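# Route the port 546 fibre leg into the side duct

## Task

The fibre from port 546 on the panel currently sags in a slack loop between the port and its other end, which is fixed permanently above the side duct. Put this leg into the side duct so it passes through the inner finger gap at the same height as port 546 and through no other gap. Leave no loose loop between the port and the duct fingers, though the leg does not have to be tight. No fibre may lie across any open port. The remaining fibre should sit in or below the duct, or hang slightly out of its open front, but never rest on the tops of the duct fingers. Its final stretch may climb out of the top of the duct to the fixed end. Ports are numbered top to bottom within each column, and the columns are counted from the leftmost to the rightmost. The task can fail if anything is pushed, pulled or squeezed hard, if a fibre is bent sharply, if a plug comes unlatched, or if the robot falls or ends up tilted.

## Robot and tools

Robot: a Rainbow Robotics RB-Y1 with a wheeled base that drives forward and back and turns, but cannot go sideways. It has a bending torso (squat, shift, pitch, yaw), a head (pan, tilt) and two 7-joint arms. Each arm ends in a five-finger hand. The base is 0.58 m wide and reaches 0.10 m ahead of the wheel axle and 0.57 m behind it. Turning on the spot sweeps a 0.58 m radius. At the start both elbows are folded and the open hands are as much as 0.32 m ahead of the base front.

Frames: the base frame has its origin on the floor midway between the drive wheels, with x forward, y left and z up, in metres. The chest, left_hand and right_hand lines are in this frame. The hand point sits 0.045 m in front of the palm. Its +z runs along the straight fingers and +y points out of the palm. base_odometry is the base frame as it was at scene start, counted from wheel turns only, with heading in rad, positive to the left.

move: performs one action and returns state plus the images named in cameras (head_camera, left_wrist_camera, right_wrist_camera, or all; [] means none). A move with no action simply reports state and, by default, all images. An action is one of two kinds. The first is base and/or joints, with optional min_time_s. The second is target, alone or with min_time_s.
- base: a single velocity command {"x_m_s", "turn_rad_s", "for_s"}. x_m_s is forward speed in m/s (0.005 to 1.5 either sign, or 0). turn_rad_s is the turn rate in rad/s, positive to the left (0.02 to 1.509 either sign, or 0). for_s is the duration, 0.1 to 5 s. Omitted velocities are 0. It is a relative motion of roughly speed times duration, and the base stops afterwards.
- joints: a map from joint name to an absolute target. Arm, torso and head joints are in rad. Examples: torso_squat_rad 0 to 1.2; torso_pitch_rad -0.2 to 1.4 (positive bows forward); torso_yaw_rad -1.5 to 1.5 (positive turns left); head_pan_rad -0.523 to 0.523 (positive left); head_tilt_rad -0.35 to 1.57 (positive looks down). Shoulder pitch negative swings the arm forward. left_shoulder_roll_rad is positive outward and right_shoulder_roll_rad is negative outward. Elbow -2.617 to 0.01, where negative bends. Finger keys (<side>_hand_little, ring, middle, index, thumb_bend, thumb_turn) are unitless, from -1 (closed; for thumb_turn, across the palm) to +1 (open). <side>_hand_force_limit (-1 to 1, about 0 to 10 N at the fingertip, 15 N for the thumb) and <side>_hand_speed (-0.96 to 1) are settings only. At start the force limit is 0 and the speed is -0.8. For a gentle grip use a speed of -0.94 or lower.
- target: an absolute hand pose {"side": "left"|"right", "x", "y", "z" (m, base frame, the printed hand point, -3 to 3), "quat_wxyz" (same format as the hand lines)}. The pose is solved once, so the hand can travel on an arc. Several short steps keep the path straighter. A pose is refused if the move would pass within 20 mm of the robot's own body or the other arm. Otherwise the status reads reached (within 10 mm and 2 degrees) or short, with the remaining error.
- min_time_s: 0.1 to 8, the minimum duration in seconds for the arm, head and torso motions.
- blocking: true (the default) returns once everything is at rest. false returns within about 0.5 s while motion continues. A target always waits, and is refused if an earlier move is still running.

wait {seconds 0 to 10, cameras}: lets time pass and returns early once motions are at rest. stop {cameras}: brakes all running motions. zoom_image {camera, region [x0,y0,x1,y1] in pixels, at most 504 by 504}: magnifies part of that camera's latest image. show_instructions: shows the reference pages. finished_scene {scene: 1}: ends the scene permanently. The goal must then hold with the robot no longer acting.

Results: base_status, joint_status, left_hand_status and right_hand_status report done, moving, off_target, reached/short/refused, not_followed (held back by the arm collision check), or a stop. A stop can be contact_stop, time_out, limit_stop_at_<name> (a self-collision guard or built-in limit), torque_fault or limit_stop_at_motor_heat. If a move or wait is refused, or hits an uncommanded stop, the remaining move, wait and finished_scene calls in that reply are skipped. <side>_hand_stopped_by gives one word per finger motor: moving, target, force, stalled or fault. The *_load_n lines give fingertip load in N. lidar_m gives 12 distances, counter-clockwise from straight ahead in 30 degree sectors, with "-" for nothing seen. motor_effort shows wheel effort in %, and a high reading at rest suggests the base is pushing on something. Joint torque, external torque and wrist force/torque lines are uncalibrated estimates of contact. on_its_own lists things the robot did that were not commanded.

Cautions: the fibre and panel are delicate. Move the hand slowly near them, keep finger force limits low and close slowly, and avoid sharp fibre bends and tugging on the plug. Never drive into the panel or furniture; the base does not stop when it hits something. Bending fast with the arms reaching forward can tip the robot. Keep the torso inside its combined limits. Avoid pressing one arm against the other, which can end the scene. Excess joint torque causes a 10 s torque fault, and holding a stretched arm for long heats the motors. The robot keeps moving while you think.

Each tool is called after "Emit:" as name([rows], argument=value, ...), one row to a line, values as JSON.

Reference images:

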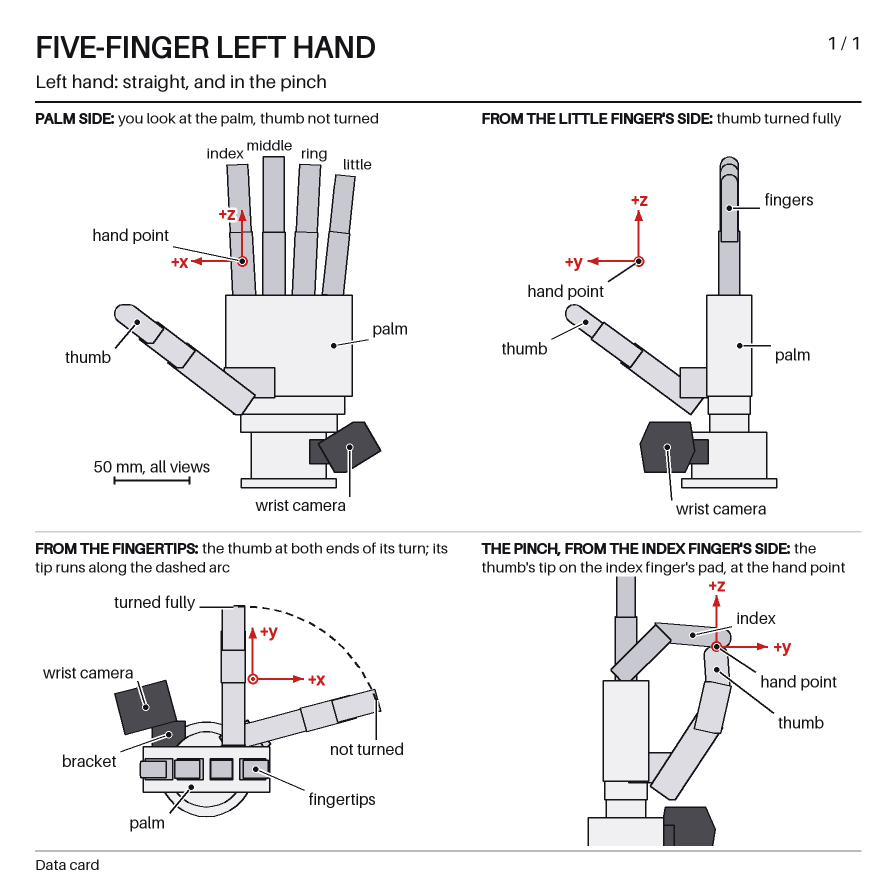

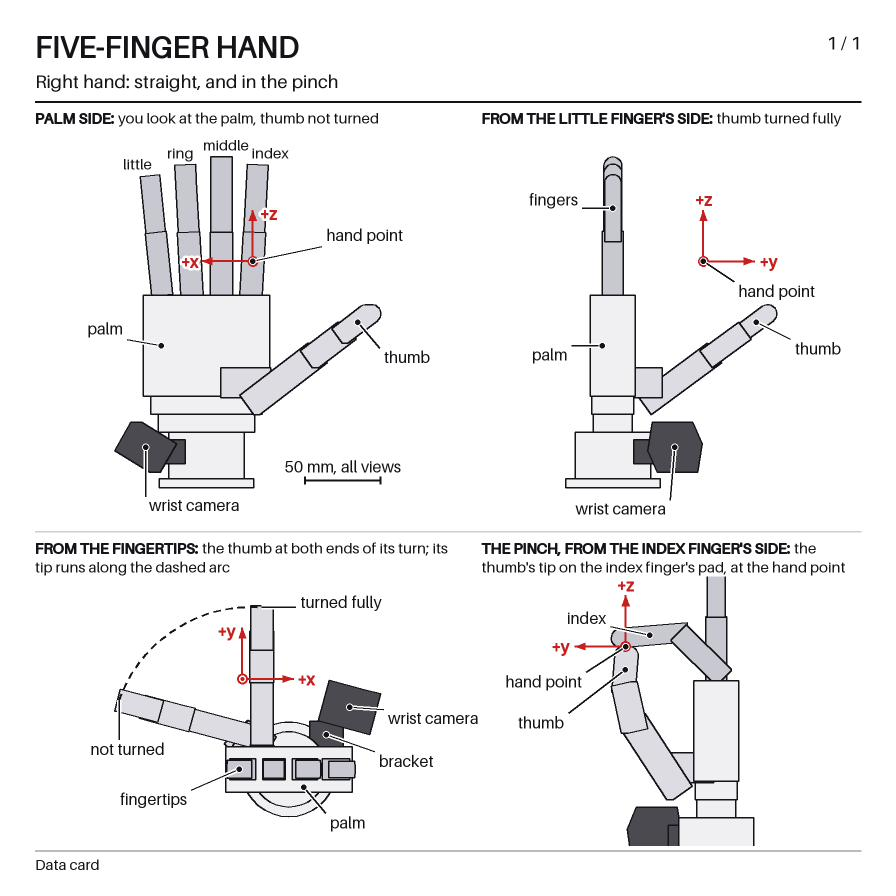

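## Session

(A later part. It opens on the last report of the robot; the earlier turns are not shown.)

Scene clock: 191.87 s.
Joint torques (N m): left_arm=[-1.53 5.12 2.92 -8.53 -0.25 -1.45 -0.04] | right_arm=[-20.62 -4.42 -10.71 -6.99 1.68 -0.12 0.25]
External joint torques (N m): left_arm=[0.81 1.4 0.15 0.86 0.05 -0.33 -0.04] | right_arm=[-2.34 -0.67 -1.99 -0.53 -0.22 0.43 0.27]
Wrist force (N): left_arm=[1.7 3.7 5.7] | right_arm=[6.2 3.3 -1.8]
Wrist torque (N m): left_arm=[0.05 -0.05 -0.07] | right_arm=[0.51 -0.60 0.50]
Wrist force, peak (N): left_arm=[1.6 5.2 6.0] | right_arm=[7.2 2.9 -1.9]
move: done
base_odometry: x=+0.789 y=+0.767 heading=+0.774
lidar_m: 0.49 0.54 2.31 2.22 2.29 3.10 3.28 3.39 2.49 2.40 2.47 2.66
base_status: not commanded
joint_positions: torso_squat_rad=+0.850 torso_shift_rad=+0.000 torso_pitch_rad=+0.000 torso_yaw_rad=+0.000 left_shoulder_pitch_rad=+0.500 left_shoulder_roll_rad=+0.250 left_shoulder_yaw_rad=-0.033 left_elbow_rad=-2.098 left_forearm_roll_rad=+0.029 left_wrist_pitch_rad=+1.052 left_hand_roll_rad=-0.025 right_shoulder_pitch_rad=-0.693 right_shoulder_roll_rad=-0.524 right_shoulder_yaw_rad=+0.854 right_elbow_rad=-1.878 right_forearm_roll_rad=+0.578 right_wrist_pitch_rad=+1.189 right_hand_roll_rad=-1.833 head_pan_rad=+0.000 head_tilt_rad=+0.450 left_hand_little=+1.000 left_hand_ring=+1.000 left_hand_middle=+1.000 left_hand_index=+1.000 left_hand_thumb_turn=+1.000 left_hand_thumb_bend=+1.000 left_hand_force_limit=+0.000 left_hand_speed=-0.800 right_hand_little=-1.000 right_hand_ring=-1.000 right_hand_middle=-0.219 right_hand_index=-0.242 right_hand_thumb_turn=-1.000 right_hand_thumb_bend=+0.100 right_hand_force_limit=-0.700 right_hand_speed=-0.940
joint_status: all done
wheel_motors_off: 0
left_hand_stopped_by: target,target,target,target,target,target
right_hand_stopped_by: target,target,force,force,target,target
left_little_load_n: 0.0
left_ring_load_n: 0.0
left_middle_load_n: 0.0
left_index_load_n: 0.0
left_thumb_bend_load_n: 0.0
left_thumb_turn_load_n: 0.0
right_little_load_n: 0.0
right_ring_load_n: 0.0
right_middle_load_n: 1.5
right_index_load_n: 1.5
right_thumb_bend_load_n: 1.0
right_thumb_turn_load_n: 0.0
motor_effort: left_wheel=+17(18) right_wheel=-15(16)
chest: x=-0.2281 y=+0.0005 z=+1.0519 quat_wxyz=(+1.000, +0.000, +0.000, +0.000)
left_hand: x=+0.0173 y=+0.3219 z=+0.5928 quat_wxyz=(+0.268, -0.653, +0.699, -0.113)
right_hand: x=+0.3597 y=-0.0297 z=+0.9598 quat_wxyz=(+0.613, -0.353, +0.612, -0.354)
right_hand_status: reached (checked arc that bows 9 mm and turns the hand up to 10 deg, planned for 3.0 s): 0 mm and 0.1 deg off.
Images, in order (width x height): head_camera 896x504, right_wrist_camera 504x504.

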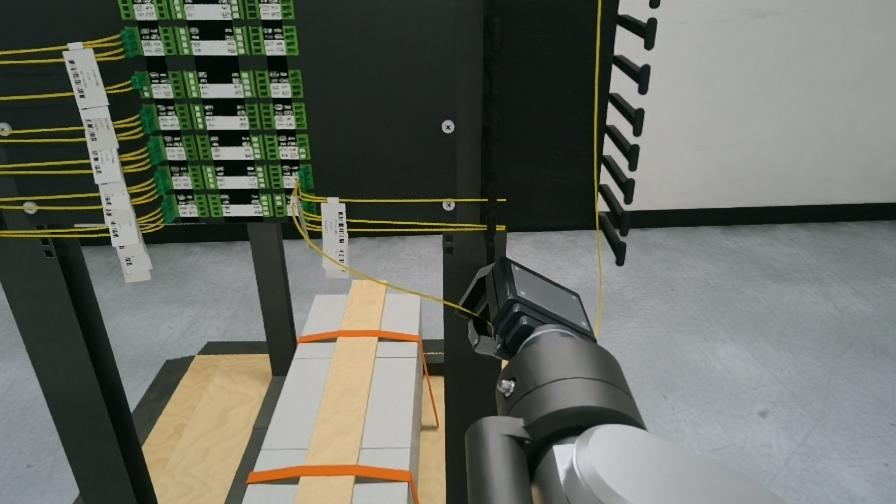

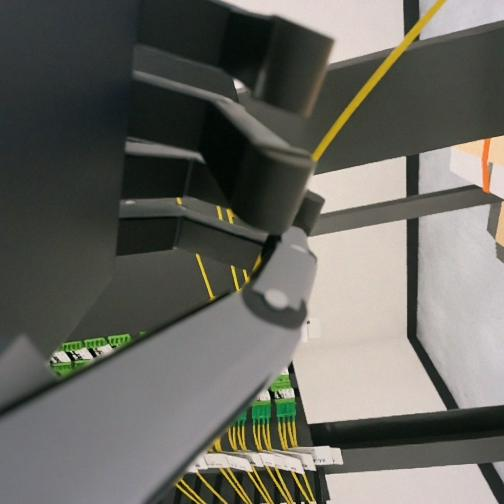

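Emit:
move(target={"side": "right", "x": 0.365, "y": -0.06, "z": 1.01, "quat_wxyz": [0.5792, -0.4056, 0.5792, -0.4056]}, min_time_s=3, cameras=["head_camera", "right_wrist_camera"])

Emit:
zoom_image(camera="head_camera", region=[420, 130, 620, 330])

Scene clock: 203.07 s.
Joint torques (N m): left_arm=[-1.61 4.87 3.07 -8.7 -0.16 -1.32 0.04] | right_arm=[-20.62 -6.68 -11.82 -5.55 1.71 -0.42 0.15]
External joint torques (N m): left_arm=[0.74 1.15 0.3 0.69 0.15 -0.2 0.04] | right_arm=[-1.69 -1.12 -2.28 -0.39 -0.19 0.27 0.16]
Wrist force (N): left_arm=[1.6 4.1 5.8] | right_arm=[5.3 3.8 -1.7]
Wrist torque (N m): left_arm=[0.15 -0.05 -0.08] | right_arm=[0.55 -0.53 0.48]
Wrist force, peak (N): left_arm=[1.5 4.5 6.6] | right_arm=[6.5 3.4 -1.8]
move: done
base_odometry: x=+0.789 y=+0.767 heading=+0.774
lidar_m: 0.50 0.55 2.32 2.22 2.29 3.13 3.28 3.39 2.50 2.39 2.48 2.66
base_status: not commanded
joint_positions: torso_squat_rad=+0.850 torso_shift_rad=+0.000 torso_pitch_rad=+0.000 torso_yaw_rad=+0.000 left_shoulder_pitch_rad=+0.500 left_shoulder_roll_rad=+0.250 left_shoulder_yaw_rad=-0.033 left_elbow_rad=-2.098 left_forearm_roll_rad=+0.029 left_wrist_pitch_rad=+1.052 left_hand_roll_rad=-0.025 right_shoulder_pitch_rad=-0.791 right_shoulder_roll_rad=-0.640 right_shoulder_yaw_rad=+0.785 right_elbow_rad=-1.985 right_forearm_roll_rad=+0.385 right_wrist_pitch_rad=+1.249 right_hand_roll_rad=-1.586 head_pan_rad=+0.000 head_tilt_rad=+0.450 left_hand_little=+1.000 left_hand_ring=+1.000 left_hand_middle=+1.000 left_hand_index=+1.000 left_hand_thumb_turn=+1.000 left_hand_thumb_bend=+1.000 left_hand_force_limit=+0.000 left_hand_speed=-0.800 right_hand_little=-1.000 right_hand_ring=-1.000 right_hand_middle=-0.219 right_hand_index=-0.242 right_hand_thumb_turn=-1.000 right_hand_thumb_bend=+0.100 right_hand_force_limit=-0.700 right_hand_speed=-0.940
joint_status: all done
wheel_motors_off: 0
left_hand_stopped_by: target,target,target,target,target,target
right_hand_stopped_by: target,target,force,force,target,target
left_little_load_n: 0.0
left_ring_load_n: 0.0
left_middle_load_n: 0.0
left_index_load_n: 0.0
left_thumb_bend_load_n: -0.5
left_thumb_turn_load_n: 0.0
right_little_load_n: 0.0
right_ring_load_n: 0.0
right_middle_load_n: 1.0
right_index_load_n: 1.5
right_thumb_bend_load_n: 1.0
right_thumb_turn_load_n: 0.0
motor_effort: left_wheel=+17(18) right_wheel=-15(16)
chest: x=-0.2281 y=+0.0005 z=+1.0519 quat_wxyz=(+1.000, +0.000, +0.000, +0.000)
left_hand: x=+0.0173 y=+0.3219 z=+0.5928 quat_wxyz=(+0.268, -0.653, +0.699, -0.113)
right_hand: x=+0.3642 y=-0.0593 z=+1.0098 quat_wxyz=(+0.581, -0.405, +0.577, -0.406)
right_hand_status: reached (checked arc that bows 2 mm and turns the hand up to 10 deg, planned for 3.0 s): 1 mm and 0.3 deg off.
Images, in order (width x height): head_camera 896x504, right_wrist_camera 504x504.

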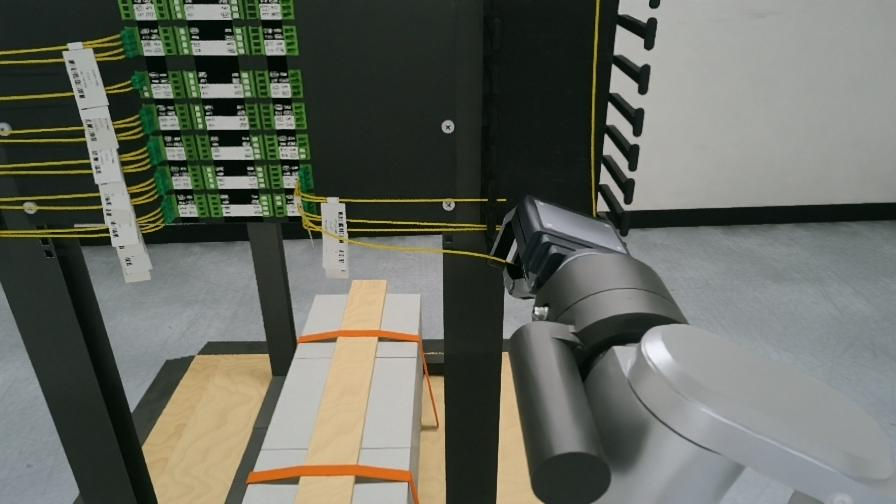

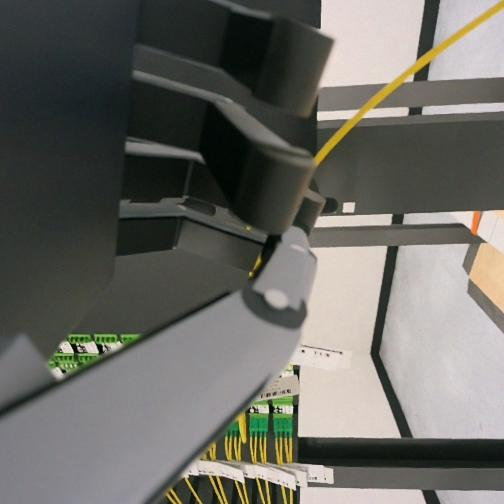

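Scaled by 2.520 from the camera's image (finer frame: 1280x720).

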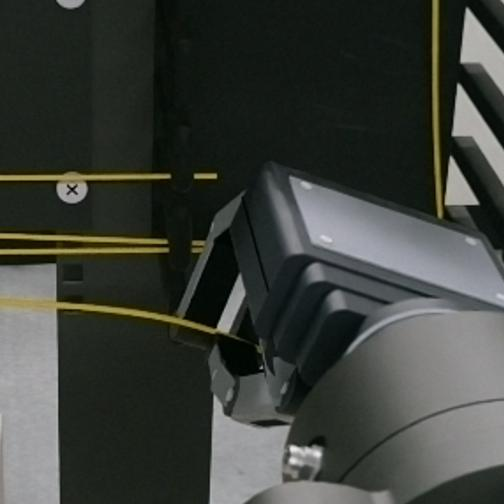

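Emit:
move(target={"side": "right", "x": 0.368, "y": -0.085, "z": 1.045, "quat_wxyz": [0.561, -0.4305, 0.561, -0.4305]}, min_time_s=2.5, cameras=["head_camera", "right_wrist_camera"])

Emit:
zoom_image(camera="head_camera", region=[440, 150, 600, 310])

Scene clock: 210.83 s.
Joint torques (N m): left_arm=[-1.66 5.04 2.75 -8.48 -0.19 -1.48 0.01] | right_arm=[-21.21 -7.43 -12.06 -4.53 1.84 -0.4 0.23]
External joint torques (N m): left_arm=[0.68 1.32 -0.03 0.91 0.11 -0.36 0.01] | right_arm=[-1.97 -0.64 -2.09 -0.41 -0.06 0.38 0.23]
Wrist force (N): left_arm=[1.4 3.9 5.8] | right_arm=[4.7 4.0 -1.7]
Wrist torque (N m): left_arm=[0.08 0.00 -0.07] | right_arm=[0.56 -0.49 0.45]
Wrist force, peak (N): left_arm=[1.7 4.9 6.4] | right_arm=[5.5 3.9 -1.8]
move: done
base_odometry: x=+0.789 y=+0.767 heading=+0.774
lidar_m: 0.50 0.53 2.31 2.22 2.29 3.13 3.28 3.39 2.48 2.39 2.48 2.66
base_status: not commanded
joint_positions: torso_squat_rad=+0.850 torso_shift_rad=+0.000 torso_pitch_rad=+0.000 torso_yaw_rad=+0.000 left_shoulder_pitch_rad=+0.500 left_shoulder_roll_rad=+0.250 left_shoulder_yaw_rad=-0.033 left_elbow_rad=-2.098 left_forearm_roll_rad=+0.029 left_wrist_pitch_rad=+1.052 left_hand_roll_rad=-0.025 right_shoulder_pitch_rad=-0.856 right_shoulder_roll_rad=-0.734 right_shoulder_yaw_rad=+0.722 right_elbow_rad=-2.031 right_forearm_roll_rad=+0.234 right_wrist_pitch_rad=+1.269 right_hand_roll_rad=-1.459 head_pan_rad=+0.000 head_tilt_rad=+0.450 left_hand_little=+1.000 left_hand_ring=+1.000 left_hand_middle=+1.000 left_hand_index=+1.000 left_hand_thumb_turn=+1.000 left_hand_thumb_bend=+1.000 left_hand_force_limit=+0.000 left_hand_speed=-0.800 right_hand_little=-1.000 right_hand_ring=-1.000 right_hand_middle=-0.219 right_hand_index=-0.242 right_hand_thumb_turn=-1.000 right_hand_thumb_bend=+0.100 right_hand_force_limit=-0.700 right_hand_speed=-0.940
joint_status: all done
wheel_motors_off: 0
left_hand_stopped_by: target,target,target,target,target,target
right_hand_stopped_by: target,target,force,force,target,target
left_little_load_n: 0.0
left_ring_load_n: 0.0
left_middle_load_n: 0.0
left_index_load_n: 0.0
left_thumb_bend_load_n: 0.0
left_thumb_turn_load_n: 0.0
right_little_load_n: 0.0
right_ring_load_n: 0.0
right_middle_load_n: 1.0
right_index_load_n: 1.5
right_thumb_bend_load_n: 1.0
right_thumb_turn_load_n: 0.0
motor_effort: left_wheel=+18(18) right_wheel=-15(16)
chest: x=-0.2281 y=+0.0005 z=+1.0519 quat_wxyz=(+1.000, +0.000, +0.000, +0.000)
left_hand: x=+0.0173 y=+0.3219 z=+0.5928 quat_wxyz=(+0.268, -0.653, +0.699, -0.113)
right_hand: x=+0.3678 y=-0.0848 z=+1.0449 quat_wxyz=(+0.561, -0.430, +0.561, -0.431)
right_hand_status: reached (checked arc that bows 4 mm and turns the hand up to 5 deg, planned for 2.5 s): 0 mm and 0.1 deg off.
Images, in order (width x height): head_camera 896x504, right_wrist_camera 504x504.

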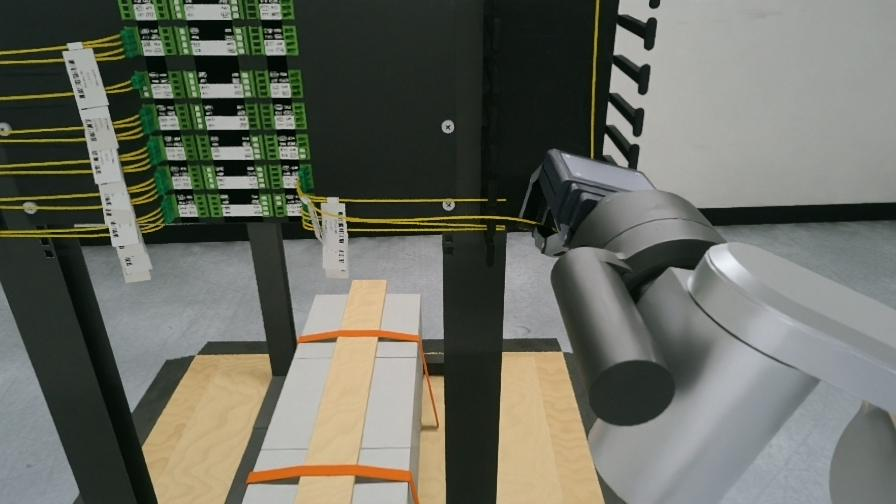

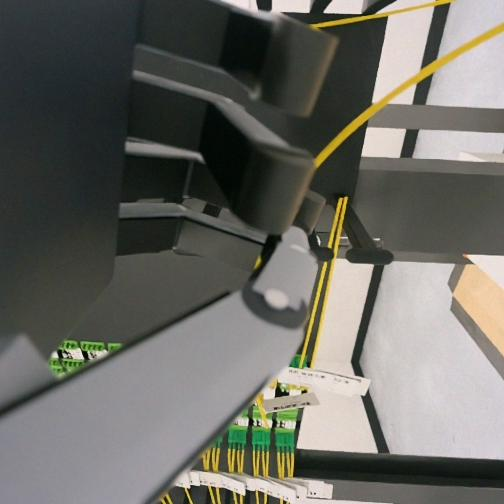

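Scaled by 3.150 from the camera's image (finer frame: 1280x720).

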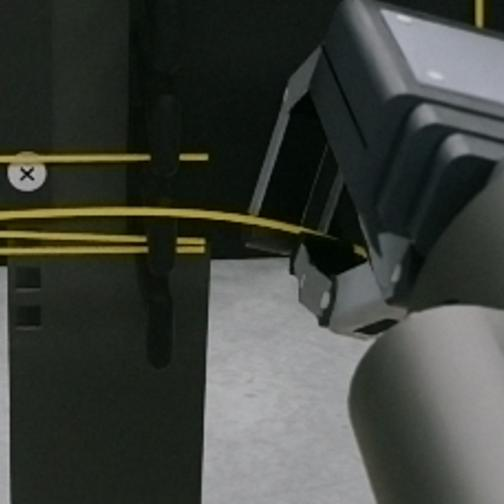

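Emit:
zoom_image(camera="right_wrist_camera", region=[230, 120, 450, 420])

Scaled by 1.680 from the camera's image (finer frame: 720x720).

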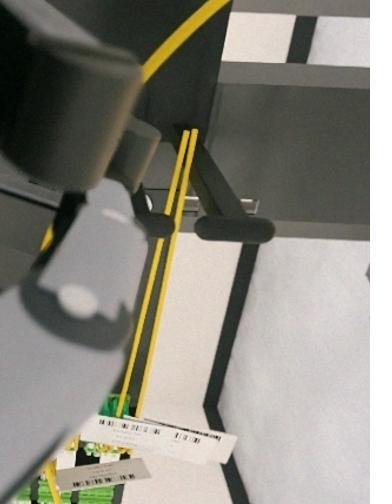

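Emit:
move(target={"side": "right", "x": 0.388, "y": -0.085, "z": 1.045, "quat_wxyz": [0.561, -0.4305, 0.561, -0.4305]}, min_time_s=1.5, cameras=["head_camera", "right_wrist_camera"])

Emit:
zoom_image(camera="head_camera", region=[440, 150, 600, 310])

Emit:
zoom_image(camera="right_wrist_camera", region=[230, 120, 450, 420])

Scene clock: 215.97 s.
Joint torques (N m): left_arm=[-1.75 4.85 2.9 -8.49 -0.18 -1.44 0.06] | right_arm=[-22.51 -5.51 -12.74 -3.61 1.8 -0.68 -0.25]
External joint torques (N m): left_arm=[0.59 1.13 0.13 0.89 0.12 -0.32 0.06] | right_arm=[-2.44 1.48 -2.63 0.62 -0.06 0.08 -0.25]
Wrist force (N): left_arm=[1.5 4.2 5.5] | right_arm=[4.7 3.9 -1.7]
Wrist torque (N m): left_arm=[0.19 -0.01 -0.06] | right_arm=[0.57 -0.47 0.36]
Wrist force, peak (N): left_arm=[2.0 4.7 6.4] | right_arm=[5.1 4.3 -1.5]
move: done
base_odometry: x=+0.789 y=+0.767 heading=+0.774
lidar_m: 0.50 0.54 2.32 2.22 2.30 3.14 3.28 3.40 2.49 2.39 2.47 2.65
base_status: not commanded
joint_positions: torso_squat_rad=+0.850 torso_shift_rad=+0.000 torso_pitch_rad=+0.000 torso_yaw_rad=+0.000 left_shoulder_pitch_rad=+0.500 left_shoulder_roll_rad=+0.250 left_shoulder_yaw_rad=-0.033 left_elbow_rad=-2.098 left_forearm_roll_rad=+0.029 left_wrist_pitch_rad=+1.052 left_hand_roll_rad=-0.025 right_shoulder_pitch_rad=-0.886 right_shoulder_roll_rad=-0.717 right_shoulder_yaw_rad=+0.720 right_elbow_rad=-1.938 right_forearm_roll_rad=+0.224 right_wrist_pitch_rad=+1.207 right_hand_roll_rad=-1.463 head_pan_rad=+0.000 head_tilt_rad=+0.450 left_hand_little=+1.000 left_hand_ring=+1.000 left_hand_middle=+1.000 left_hand_index=+1.000 left_hand_thumb_turn=+1.000 left_hand_thumb_bend=+1.000 left_hand_force_limit=+0.000 left_hand_speed=-0.800 right_hand_little=-1.000 right_hand_ring=-1.000 right_hand_middle=-0.219 right_hand_index=-0.242 right_hand_thumb_turn=-1.000 right_hand_thumb_bend=+0.100 right_hand_force_limit=-0.700 right_hand_speed=-0.940
joint_status: all done
wheel_motors_off: 0
left_hand_stopped_by: target,target,target,target,target,target
right_hand_stopped_by: target,target,force,force,target,target
left_little_load_n: 0.0
left_ring_load_n: 0.0
left_middle_load_n: 0.0
left_index_load_n: 0.0
left_thumb_bend_load_n: 0.0
left_thumb_turn_load_n: 0.0
right_little_load_n: 0.0
right_ring_load_n: 0.0
right_middle_load_n: 1.0
right_index_load_n: 1.5
right_thumb_bend_load_n: 1.0
right_thumb_turn_load_n: 0.0
motor_effort: left_wheel=+18(18) right_wheel=-15(16)
chest: x=-0.2281 y=+0.0005 z=+1.0519 quat_wxyz=(+1.000, +0.000, +0.000, +0.000)
left_hand: x=+0.0173 y=+0.3219 z=+0.5928 quat_wxyz=(+0.268, -0.653, +0.699, -0.113)
right_hand: x=+0.3879 y=-0.0851 z=+1.0449 quat_wxyz=(+0.561, -0.431, +0.561, -0.431)
right_hand_status: reached (checked arc that bows 4 mm and turns the hand up to 1 deg, planned for 1.5 s): 0 mm and 0.0 deg off.
Images, in order (width x height): head_camera 896x504, right_wrist_camera 504x504.

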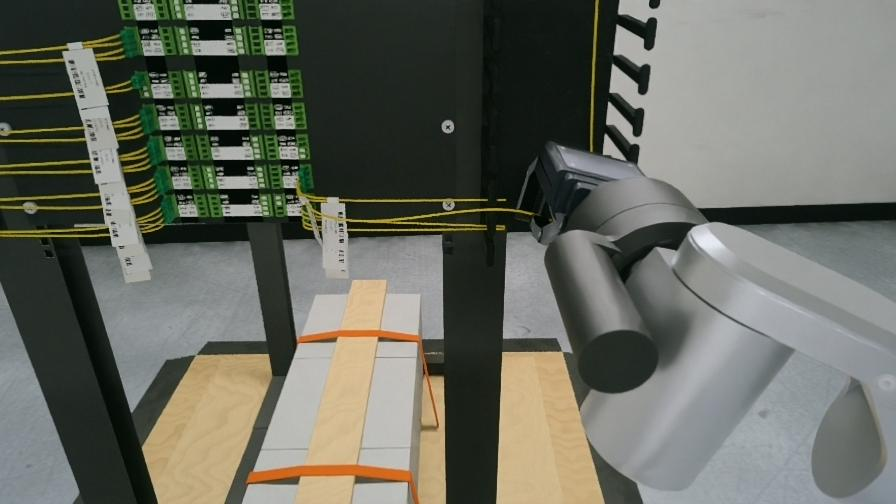

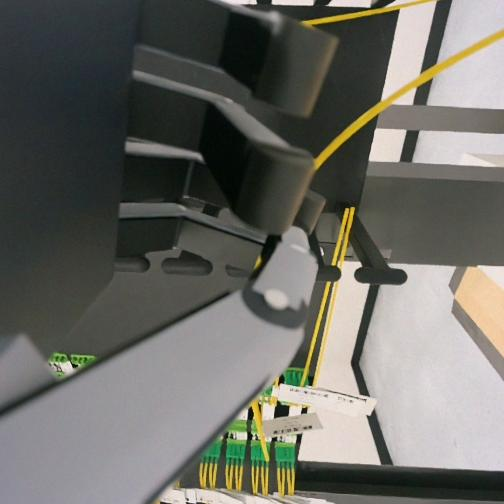

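Scaled by 3.150 from the camera's image (finer frame: 1280x720).

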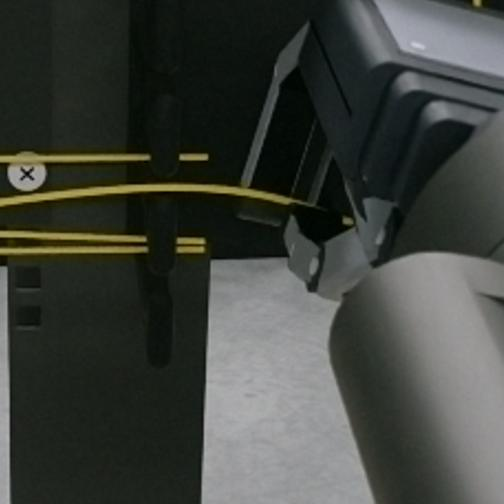

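Scaled by 1.680 from the camera's image (finer frame: 720x720).

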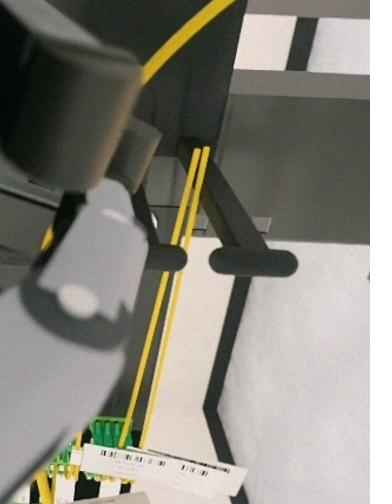

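Emit:
move(target={"side": "right", "x": 0.398, "y": -0.085, "z": 1.045, "quat_wxyz": [0.561, -0.4305, 0.561, -0.4305]}, min_time_s=1.2, cameras=["head_camera", "right_wrist_camera"])

Emit:
zoom_image(camera="head_camera", region=[450, 160, 550, 260])

Emit:
zoom_image(camera="right_wrist_camera", region=[100, 150, 350, 400])

Scene clock: 219.30 s.
Joint torques (N m): left_arm=[-1.68 4.93 2.98 -8.5 -0.16 -1.46 0.05] | right_arm=[-22.73 -6.47 -11.74 -3.55 1.84 -0.84 -0.33]
External joint torques (N m): left_arm=[0.66 1.21 0.2 0.89 0.14 -0.34 0.05] | right_arm=[-2.27 0.62 -1.59 0.72 0 -0.08 -0.32]
Wrist force (N): left_arm=[2.0 4.1 6.1] | right_arm=[4.8 3.8 -1.6]
Wrist torque (N m): left_arm=[0.12 -0.11 -0.03] | right_arm=[0.56 -0.51 0.38]
Wrist force, peak (N): left_arm=[1.7 4.6 6.6] | right_arm=[5.1 4.1 -1.6]
move: done
base_odometry: x=+0.789 y=+0.767 heading=+0.774
lidar_m: 0.50 0.54 2.33 2.22 2.30 3.11 3.27 3.41 2.50 2.39 2.47 2.66
base_status: not commanded
joint_positions: torso_squat_rad=+0.850 torso_shift_rad=+0.000 torso_pitch_rad=+0.000 torso_yaw_rad=+0.000 left_shoulder_pitch_rad=+0.500 left_shoulder_roll_rad=+0.250 left_shoulder_yaw_rad=-0.033 left_elbow_rad=-2.098 left_forearm_roll_rad=+0.029 left_wrist_pitch_rad=+1.052 left_hand_roll_rad=-0.025 right_shoulder_pitch_rad=-0.900 right_shoulder_roll_rad=-0.708 right_shoulder_yaw_rad=+0.720 right_elbow_rad=-1.893 right_forearm_roll_rad=+0.221 right_wrist_pitch_rad=+1.178 right_hand_roll_rad=-1.465 head_pan_rad=+0.000 head_tilt_rad=+0.450 left_hand_little=+1.000 left_hand_ring=+1.000 left_hand_middle=+1.000 left_hand_index=+1.000 left_hand_thumb_turn=+1.000 left_hand_thumb_bend=+1.000 left_hand_force_limit=+0.000 left_hand_speed=-0.800 right_hand_little=-1.000 right_hand_ring=-1.000 right_hand_middle=-0.219 right_hand_index=-0.242 right_hand_thumb_turn=-1.000 right_hand_thumb_bend=+0.100 right_hand_force_limit=-0.700 right_hand_speed=-0.940
joint_status: all done
wheel_motors_off: 0
left_hand_stopped_by: target,target,target,target,target,target
right_hand_stopped_by: target,target,force,force,target,target
left_little_load_n: 0.0
left_ring_load_n: 0.0
left_middle_load_n: 0.0
left_index_load_n: -0.5
left_thumb_bend_load_n: 0.0
left_thumb_turn_load_n: 0.0
right_little_load_n: 0.0
right_ring_load_n: 0.0
right_middle_load_n: 1.5
right_index_load_n: 1.5
right_thumb_bend_load_n: 1.0
right_thumb_turn_load_n: 0.0
motor_effort: left_wheel=+17(18) right_wheel=-14(16)
chest: x=-0.2281 y=+0.0005 z=+1.0519 quat_wxyz=(+1.000, +0.000, +0.000, +0.000)
left_hand: x=+0.0173 y=+0.3219 z=+0.5928 quat_wxyz=(+0.268, -0.653, +0.699, -0.113)
right_hand: x=+0.3972 y=-0.0854 z=+1.0449 quat_wxyz=(+0.561, -0.431, +0.561, -0.431)
right_hand_status: reached (checked arc that bows 2 mm and turns the hand up to 0 deg, planned for 1.2 s): 1 mm and 0.0 deg off.
Images, in order (width x height): head_camera 896x504, right_wrist_camera 504x504.

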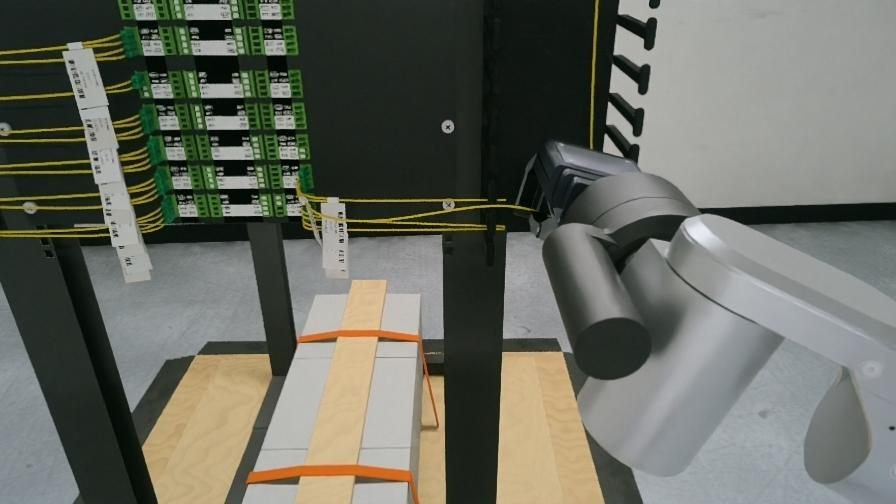

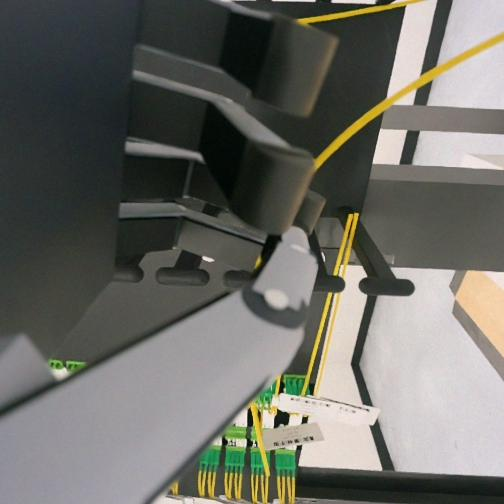

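Scaled by 5.040 from the camera's image (finer frame: 1280x720).

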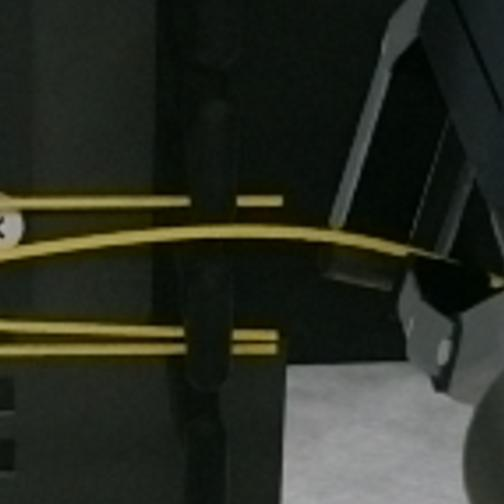

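Scaled by 2.016 from the camera's image (finer frame: 720x720).

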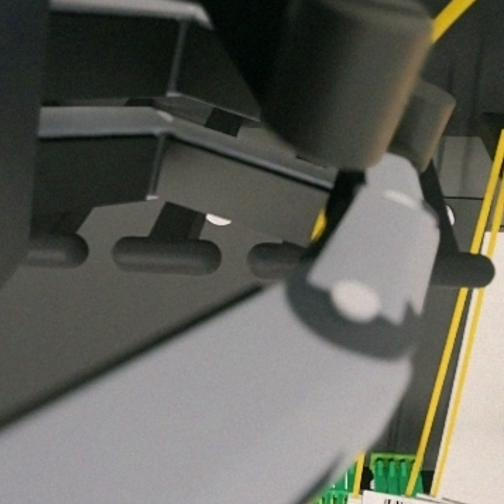

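Emit:
move(target={"side": "right", "x": 0.403, "y": -0.085, "z": 1.0415, "quat_wxyz": [0.561, -0.4305, 0.561, -0.4305]}, min_time_s=1.2, cameras=["head_camera", "right_wrist_camera"])

Emit:
zoom_image(camera="head_camera", region=[450, 160, 550, 260])

Scene clock: 223.47 s.
Joint torques (N m): left_arm=[-1.64 5.05 2.74 -8.65 -0.13 -1.44 -0.02] | right_arm=[-22.81 -6.17 -8.99 -3.49 2.33 -1 -0.3]
External joint torques (N m): left_arm=[0.7 1.33 -0.03 0.73 0.17 -0.32 -0.01] | right_arm=[-2.15 0.93 1.17 0.88 0.5 -0.25 -0.3]
Wrist force (N): left_arm=[1.9 4.1 5.1] | right_arm=[4.9 4.1 -1.6]
Wrist torque (N m): left_arm=[0.18 -0.12 -0.08] | right_arm=[0.59 -0.53 0.38]
Wrist force, peak (N): left_arm=[2.0 4.8 6.5] | right_arm=[5.0 4.1 -1.7]
move: done
base_odometry: x=+0.789 y=+0.767 heading=+0.774
lidar_m: 0.50 0.53 2.32 2.22 2.31 3.11 3.29 3.39 2.49 2.39 2.46 2.65
base_status: not commanded
joint_positions: torso_squat_rad=+0.850 torso_shift_rad=+0.000 torso_pitch_rad=+0.000 torso_yaw_rad=+0.000 left_shoulder_pitch_rad=+0.500 left_shoulder_roll_rad=+0.250 left_shoulder_yaw_rad=-0.033 left_elbow_rad=-2.098 left_forearm_roll_rad=+0.029 left_wrist_pitch_rad=+1.052 left_hand_roll_rad=-0.025 right_shoulder_pitch_rad=-0.902 right_shoulder_roll_rad=-0.701 right_shoulder_yaw_rad=+0.723 right_elbow_rad=-1.864 right_forearm_roll_rad=+0.229 right_wrist_pitch_rad=+1.156 right_hand_roll_rad=-1.473 head_pan_rad=+0.000 head_tilt_rad=+0.450 left_hand_little=+1.000 left_hand_ring=+1.000 left_hand_middle=+1.000 left_hand_index=+1.000 left_hand_thumb_turn=+1.000 left_hand_thumb_bend=+1.000 left_hand_force_limit=+0.000 left_hand_speed=-0.800 right_hand_little=-1.000 right_hand_ring=-1.000 right_hand_middle=-0.219 right_hand_index=-0.242 right_hand_thumb_turn=-1.000 right_hand_thumb_bend=+0.100 right_hand_force_limit=-0.700 right_hand_speed=-0.940
joint_status: all done
wheel_motors_off: 0
left_hand_stopped_by: target,target,target,target,target,target
right_hand_stopped_by: target,target,force,force,target,target
left_little_load_n: 0.0
left_ring_load_n: 0.0
left_middle_load_n: 0.0
left_index_load_n: 0.0
left_thumb_bend_load_n: 0.0
left_thumb_turn_load_n: 0.0
right_little_load_n: 0.0
right_ring_load_n: 0.5
right_middle_load_n: 1.5
right_index_load_n: 1.5
right_thumb_bend_load_n: 1.0
right_thumb_turn_load_n: 0.0
motor_effort: left_wheel=+17(18) right_wheel=-15(16)
chest: x=-0.2281 y=+0.0005 z=+1.0519 quat_wxyz=(+1.000, +0.000, +0.000, +0.000)
left_hand: x=+0.0173 y=+0.3219 z=+0.5928 quat_wxyz=(+0.268, -0.653, +0.699, -0.113)
right_hand: x=+0.4027 y=-0.0854 z=+1.0417 quat_wxyz=(+0.561, -0.430, +0.561, -0.431)
right_hand_status: reached (checked arc that bows 1 mm and turns the hand up to 0 deg, planned for 1.2 s): 1 mm and 0.0 deg off.
Images, in order (width x height): head_camera 896x504, right_wrist_camera 504x504.

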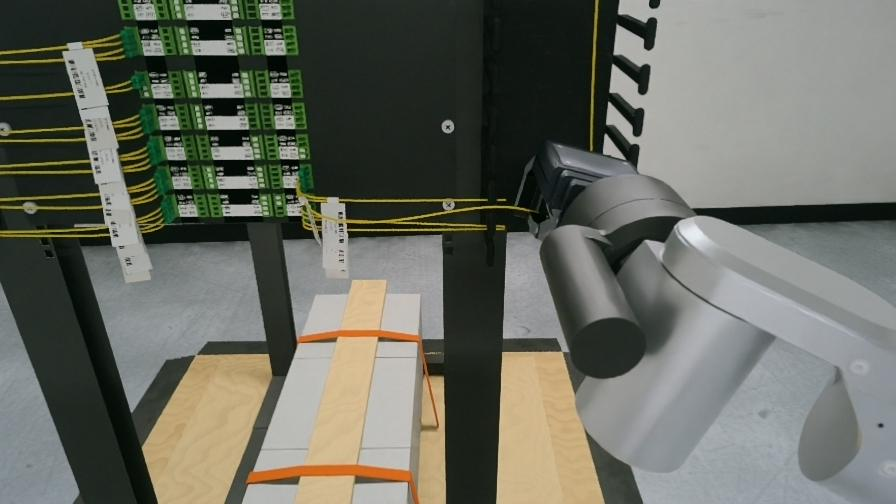

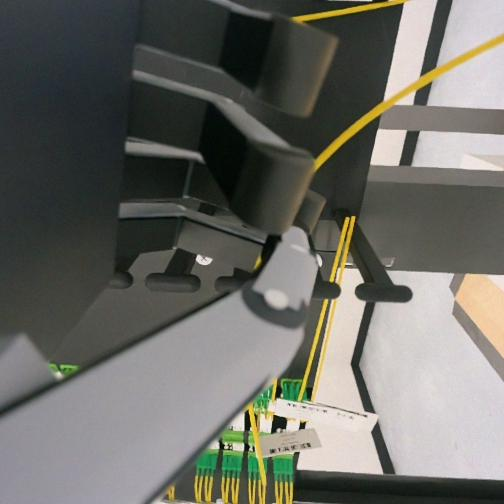

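Scaled by 5.040 from the camera's image (finer frame: 1280x720).

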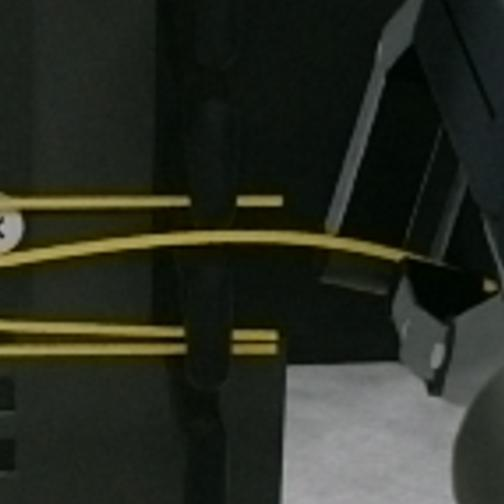

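Emit:
move(target={"side": "right", "x": 0.41, "y": -0.085, "z": 1.0395, "quat_wxyz": [0.561, -0.4305, 0.561, -0.4305]}, min_time_s=1.2, cameras=["head_camera", "right_wrist_camera"])

Emit:
zoom_image(camera="head_camera", region=[460, 180, 530, 250])

Scene clock: 226.30 s.
Joint torques (N m): left_arm=[-1.68 4.86 3 -8.75 -0.23 -1.52 0.03] | right_arm=[-23.12 -5.14 -8.8 -3.78 2.31 -0.92 -0.47]
External joint torques (N m): left_arm=[0.67 1.14 0.23 0.64 0.07 -0.4 0.04] | right_arm=[-2.19 2.02 1.37 0.66 0.49 -0.18 -0.47]
Wrist force (N): left_arm=[1.0 4.4 5.7] | right_arm=[4.8 3.9 -1.7]
Wrist torque (N m): left_arm=[0.17 0.05 -0.14] | right_arm=[0.56 -0.50 0.37]
Wrist force, peak (N): left_arm=[2.0 4.3 6.5] | right_arm=[4.9 4.1 -1.7]
move: done
base_odometry: x=+0.789 y=+0.767 heading=+0.774
lidar_m: 0.50 0.54 2.30 2.22 2.31 3.14 3.28 3.39 2.50 2.38 2.47 2.67
base_status: not commanded
joint_positions: torso_squat_rad=+0.850 torso_shift_rad=+0.000 torso_pitch_rad=+0.000 torso_yaw_rad=+0.000 left_shoulder_pitch_rad=+0.500 left_shoulder_roll_rad=+0.250 left_shoulder_yaw_rad=-0.033 left_elbow_rad=-2.098 left_forearm_roll_rad=+0.029 left_wrist_pitch_rad=+1.052 left_hand_roll_rad=-0.025 right_shoulder_pitch_rad=-0.909 right_shoulder_roll_rad=-0.692 right_shoulder_yaw_rad=+0.725 right_elbow_rad=-1.829 right_forearm_roll_rad=+0.233 right_wrist_pitch_rad=+1.132 right_hand_roll_rad=-1.478 head_pan_rad=+0.000 head_tilt_rad=+0.450 left_hand_little=+1.000 left_hand_ring=+1.000 left_hand_middle=+1.000 left_hand_index=+1.000 left_hand_thumb_turn=+1.000 left_hand_thumb_bend=+1.000 left_hand_force_limit=+0.000 left_hand_speed=-0.800 right_hand_little=-1.000 right_hand_ring=-1.000 right_hand_middle=-0.219 right_hand_index=-0.242 right_hand_thumb_turn=-1.000 right_hand_thumb_bend=+0.100 right_hand_force_limit=-0.700 right_hand_speed=-0.940
joint_status: all done
wheel_motors_off: 0
left_hand_stopped_by: target,target,target,target,target,target
right_hand_stopped_by: target,target,force,force,target,target
left_little_load_n: -0.5
left_ring_load_n: 0.0
left_middle_load_n: -0.5
left_index_load_n: -0.5
left_thumb_bend_load_n: 0.0
left_thumb_turn_load_n: 0.0
right_little_load_n: 0.0
right_ring_load_n: 0.0
right_middle_load_n: 1.0
right_index_load_n: 1.5
right_thumb_bend_load_n: 1.0
right_thumb_turn_load_n: 0.0
motor_effort: left_wheel=+18(18) right_wheel=-15(16)
chest: x=-0.2281 y=+0.0005 z=+1.0519 quat_wxyz=(+1.000, +0.000, +0.000, +0.000)
left_hand: x=+0.0173 y=+0.3219 z=+0.5928 quat_wxyz=(+0.268, -0.653, +0.699, -0.113)
right_hand: x=+0.4096 y=-0.0854 z=+1.0397 quat_wxyz=(+0.561, -0.430, +0.561, -0.431)
right_hand_status: reached (checked arc that bows 1 mm and turns the hand up to 0 deg, planned for 1.2 s): 1 mm and 0.0 deg off.
Images, in order (width x height): head_camera 896x504, right_wrist_camera 504x504.

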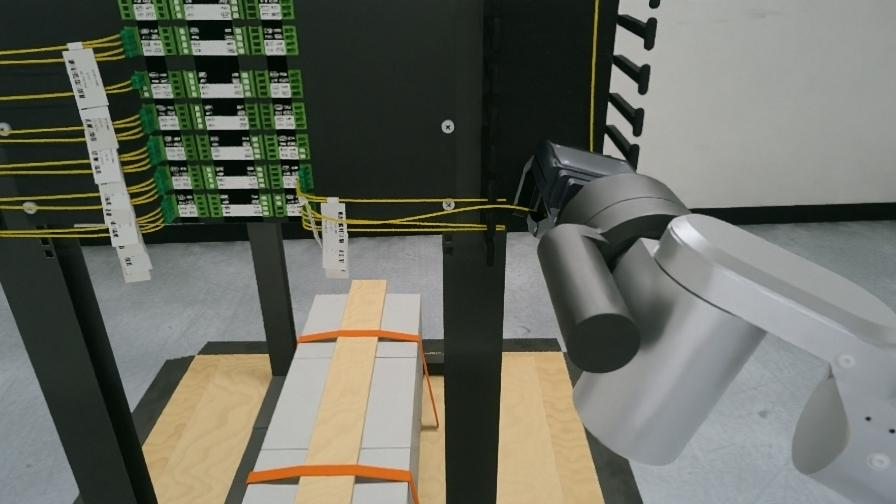

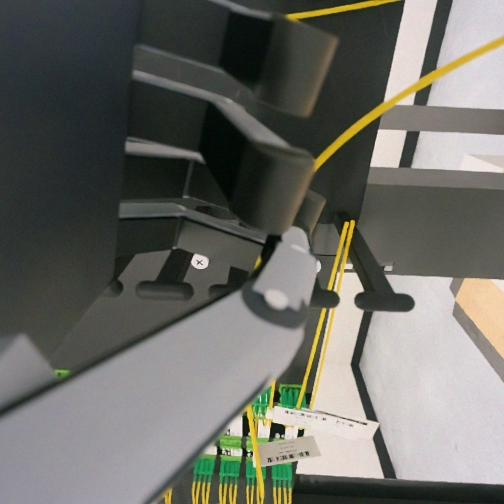

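Scaled by 7.200 from the camera's image (finer frame: 1280x720).

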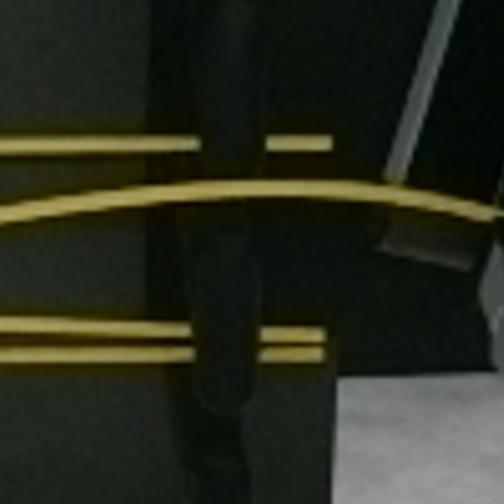

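Emit:
move(target={"side": "right", "x": 0.42, "y": -0.085, "z": 1.037, "quat_wxyz": [0.561, -0.4305, 0.561, -0.4305]}, min_time_s=1.2, cameras=["head_camera", "right_wrist_camera"])

Emit:
zoom_image(camera="head_camera", region=[460, 180, 530, 250])

Scene clock: 229.50 s.
Joint torques (N m): left_arm=[-1.49 4.78 2.92 -8.58 -0.22 -1.44 0.03] | right_arm=[-24.02 -5.07 -9.18 -3.75 2.3 -0.99 -0.17]
External joint torques (N m): left_arm=[0.86 1.06 0.15 0.81 0.09 -0.32 0.03] | right_arm=[-2.66 2.16 0.97 0.79 0.52 -0.26 -0.17]
Wrist force (N): left_arm=[1.8 3.8 5.5] | right_arm=[4.8 3.9 -1.6]
Wrist torque (N m): left_arm=[0.07 -0.09 -0.03] | right_arm=[0.57 -0.49 0.38]
Wrist force, peak (N): left_arm=[1.5 4.7 6.3] | right_arm=[5.1 4.1 -1.9]
move: done
base_odometry: x=+0.789 y=+0.767 heading=+0.774
lidar_m: 0.51 0.54 2.31 2.22 2.30 3.12 3.28 3.41 2.51 2.39 2.47 2.65
base_status: not commanded
joint_positions: torso_squat_rad=+0.850 torso_shift_rad=+0.000 torso_pitch_rad=+0.000 torso_yaw_rad=+0.000 left_shoulder_pitch_rad=+0.500 left_shoulder_roll_rad=+0.250 left_shoulder_yaw_rad=-0.033 left_elbow_rad=-2.098 left_forearm_roll_rad=+0.029 left_wrist_pitch_rad=+1.052 left_hand_roll_rad=-0.025 right_shoulder_pitch_rad=-0.922 right_shoulder_roll_rad=-0.678 right_shoulder_yaw_rad=+0.728 right_elbow_rad=-1.774 right_forearm_roll_rad=+0.238 right_wrist_pitch_rad=+1.096 right_hand_roll_rad=-1.486 head_pan_rad=+0.000 head_tilt_rad=+0.450 left_hand_little=+1.000 left_hand_ring=+1.000 left_hand_middle=+1.000 left_hand_index=+1.000 left_hand_thumb_turn=+1.000 left_hand_thumb_bend=+1.000 left_hand_force_limit=+0.000 left_hand_speed=-0.800 right_hand_little=-1.000 right_hand_ring=-1.000 right_hand_middle=-0.219 right_hand_index=-0.242 right_hand_thumb_turn=-1.000 right_hand_thumb_bend=+0.100 right_hand_force_limit=-0.700 right_hand_speed=-0.940
joint_status: all done
wheel_motors_off: 0
left_hand_stopped_by: target,target,target,target,target,target
right_hand_stopped_by: target,target,force,force,target,target
left_little_load_n: 0.0
left_ring_load_n: 0.0
left_middle_load_n: 0.0
left_index_load_n: -0.5
left_thumb_bend_load_n: 0.0
left_thumb_turn_load_n: 0.0
right_little_load_n: 0.0
right_ring_load_n: 0.0
right_middle_load_n: 1.0
right_index_load_n: 1.5
right_thumb_bend_load_n: 1.0
right_thumb_turn_load_n: 0.0
motor_effort: left_wheel=+18(18) right_wheel=-15(16)
chest: x=-0.2281 y=+0.0005 z=+1.0519 quat_wxyz=(+1.000, +0.000, +0.000, +0.000)
left_hand: x=+0.0173 y=+0.3219 z=+0.5928 quat_wxyz=(+0.268, -0.653, +0.699, -0.113)
right_hand: x=+0.4200 y=-0.0853 z=+1.0372 quat_wxyz=(+0.561, -0.430, +0.561, -0.431)
right_hand_status: reached (checked arc that bows 2 mm and turns the hand up to 0 deg, planned for 1.2 s): 0 mm and 0.0 deg off.
Images, in order (width x height): head_camera 896x504, right_wrist_camera 504x504.

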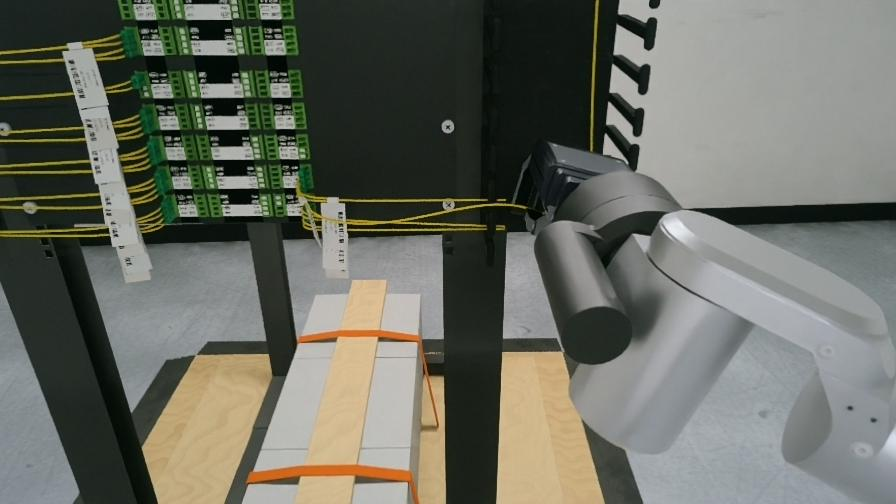

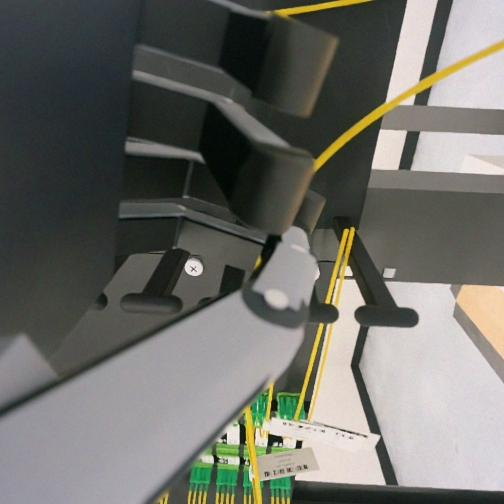

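Scaled by 7.200 from the camera's image (finer frame: 1280x720).

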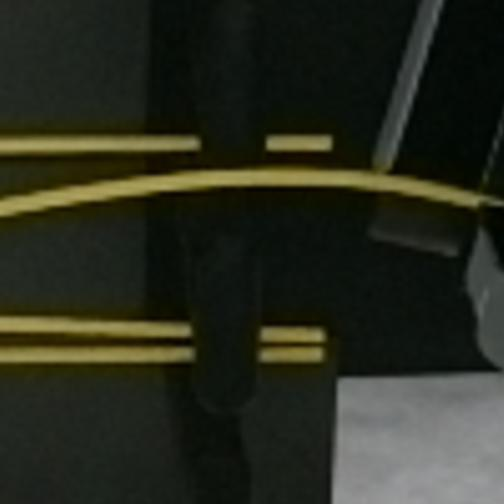

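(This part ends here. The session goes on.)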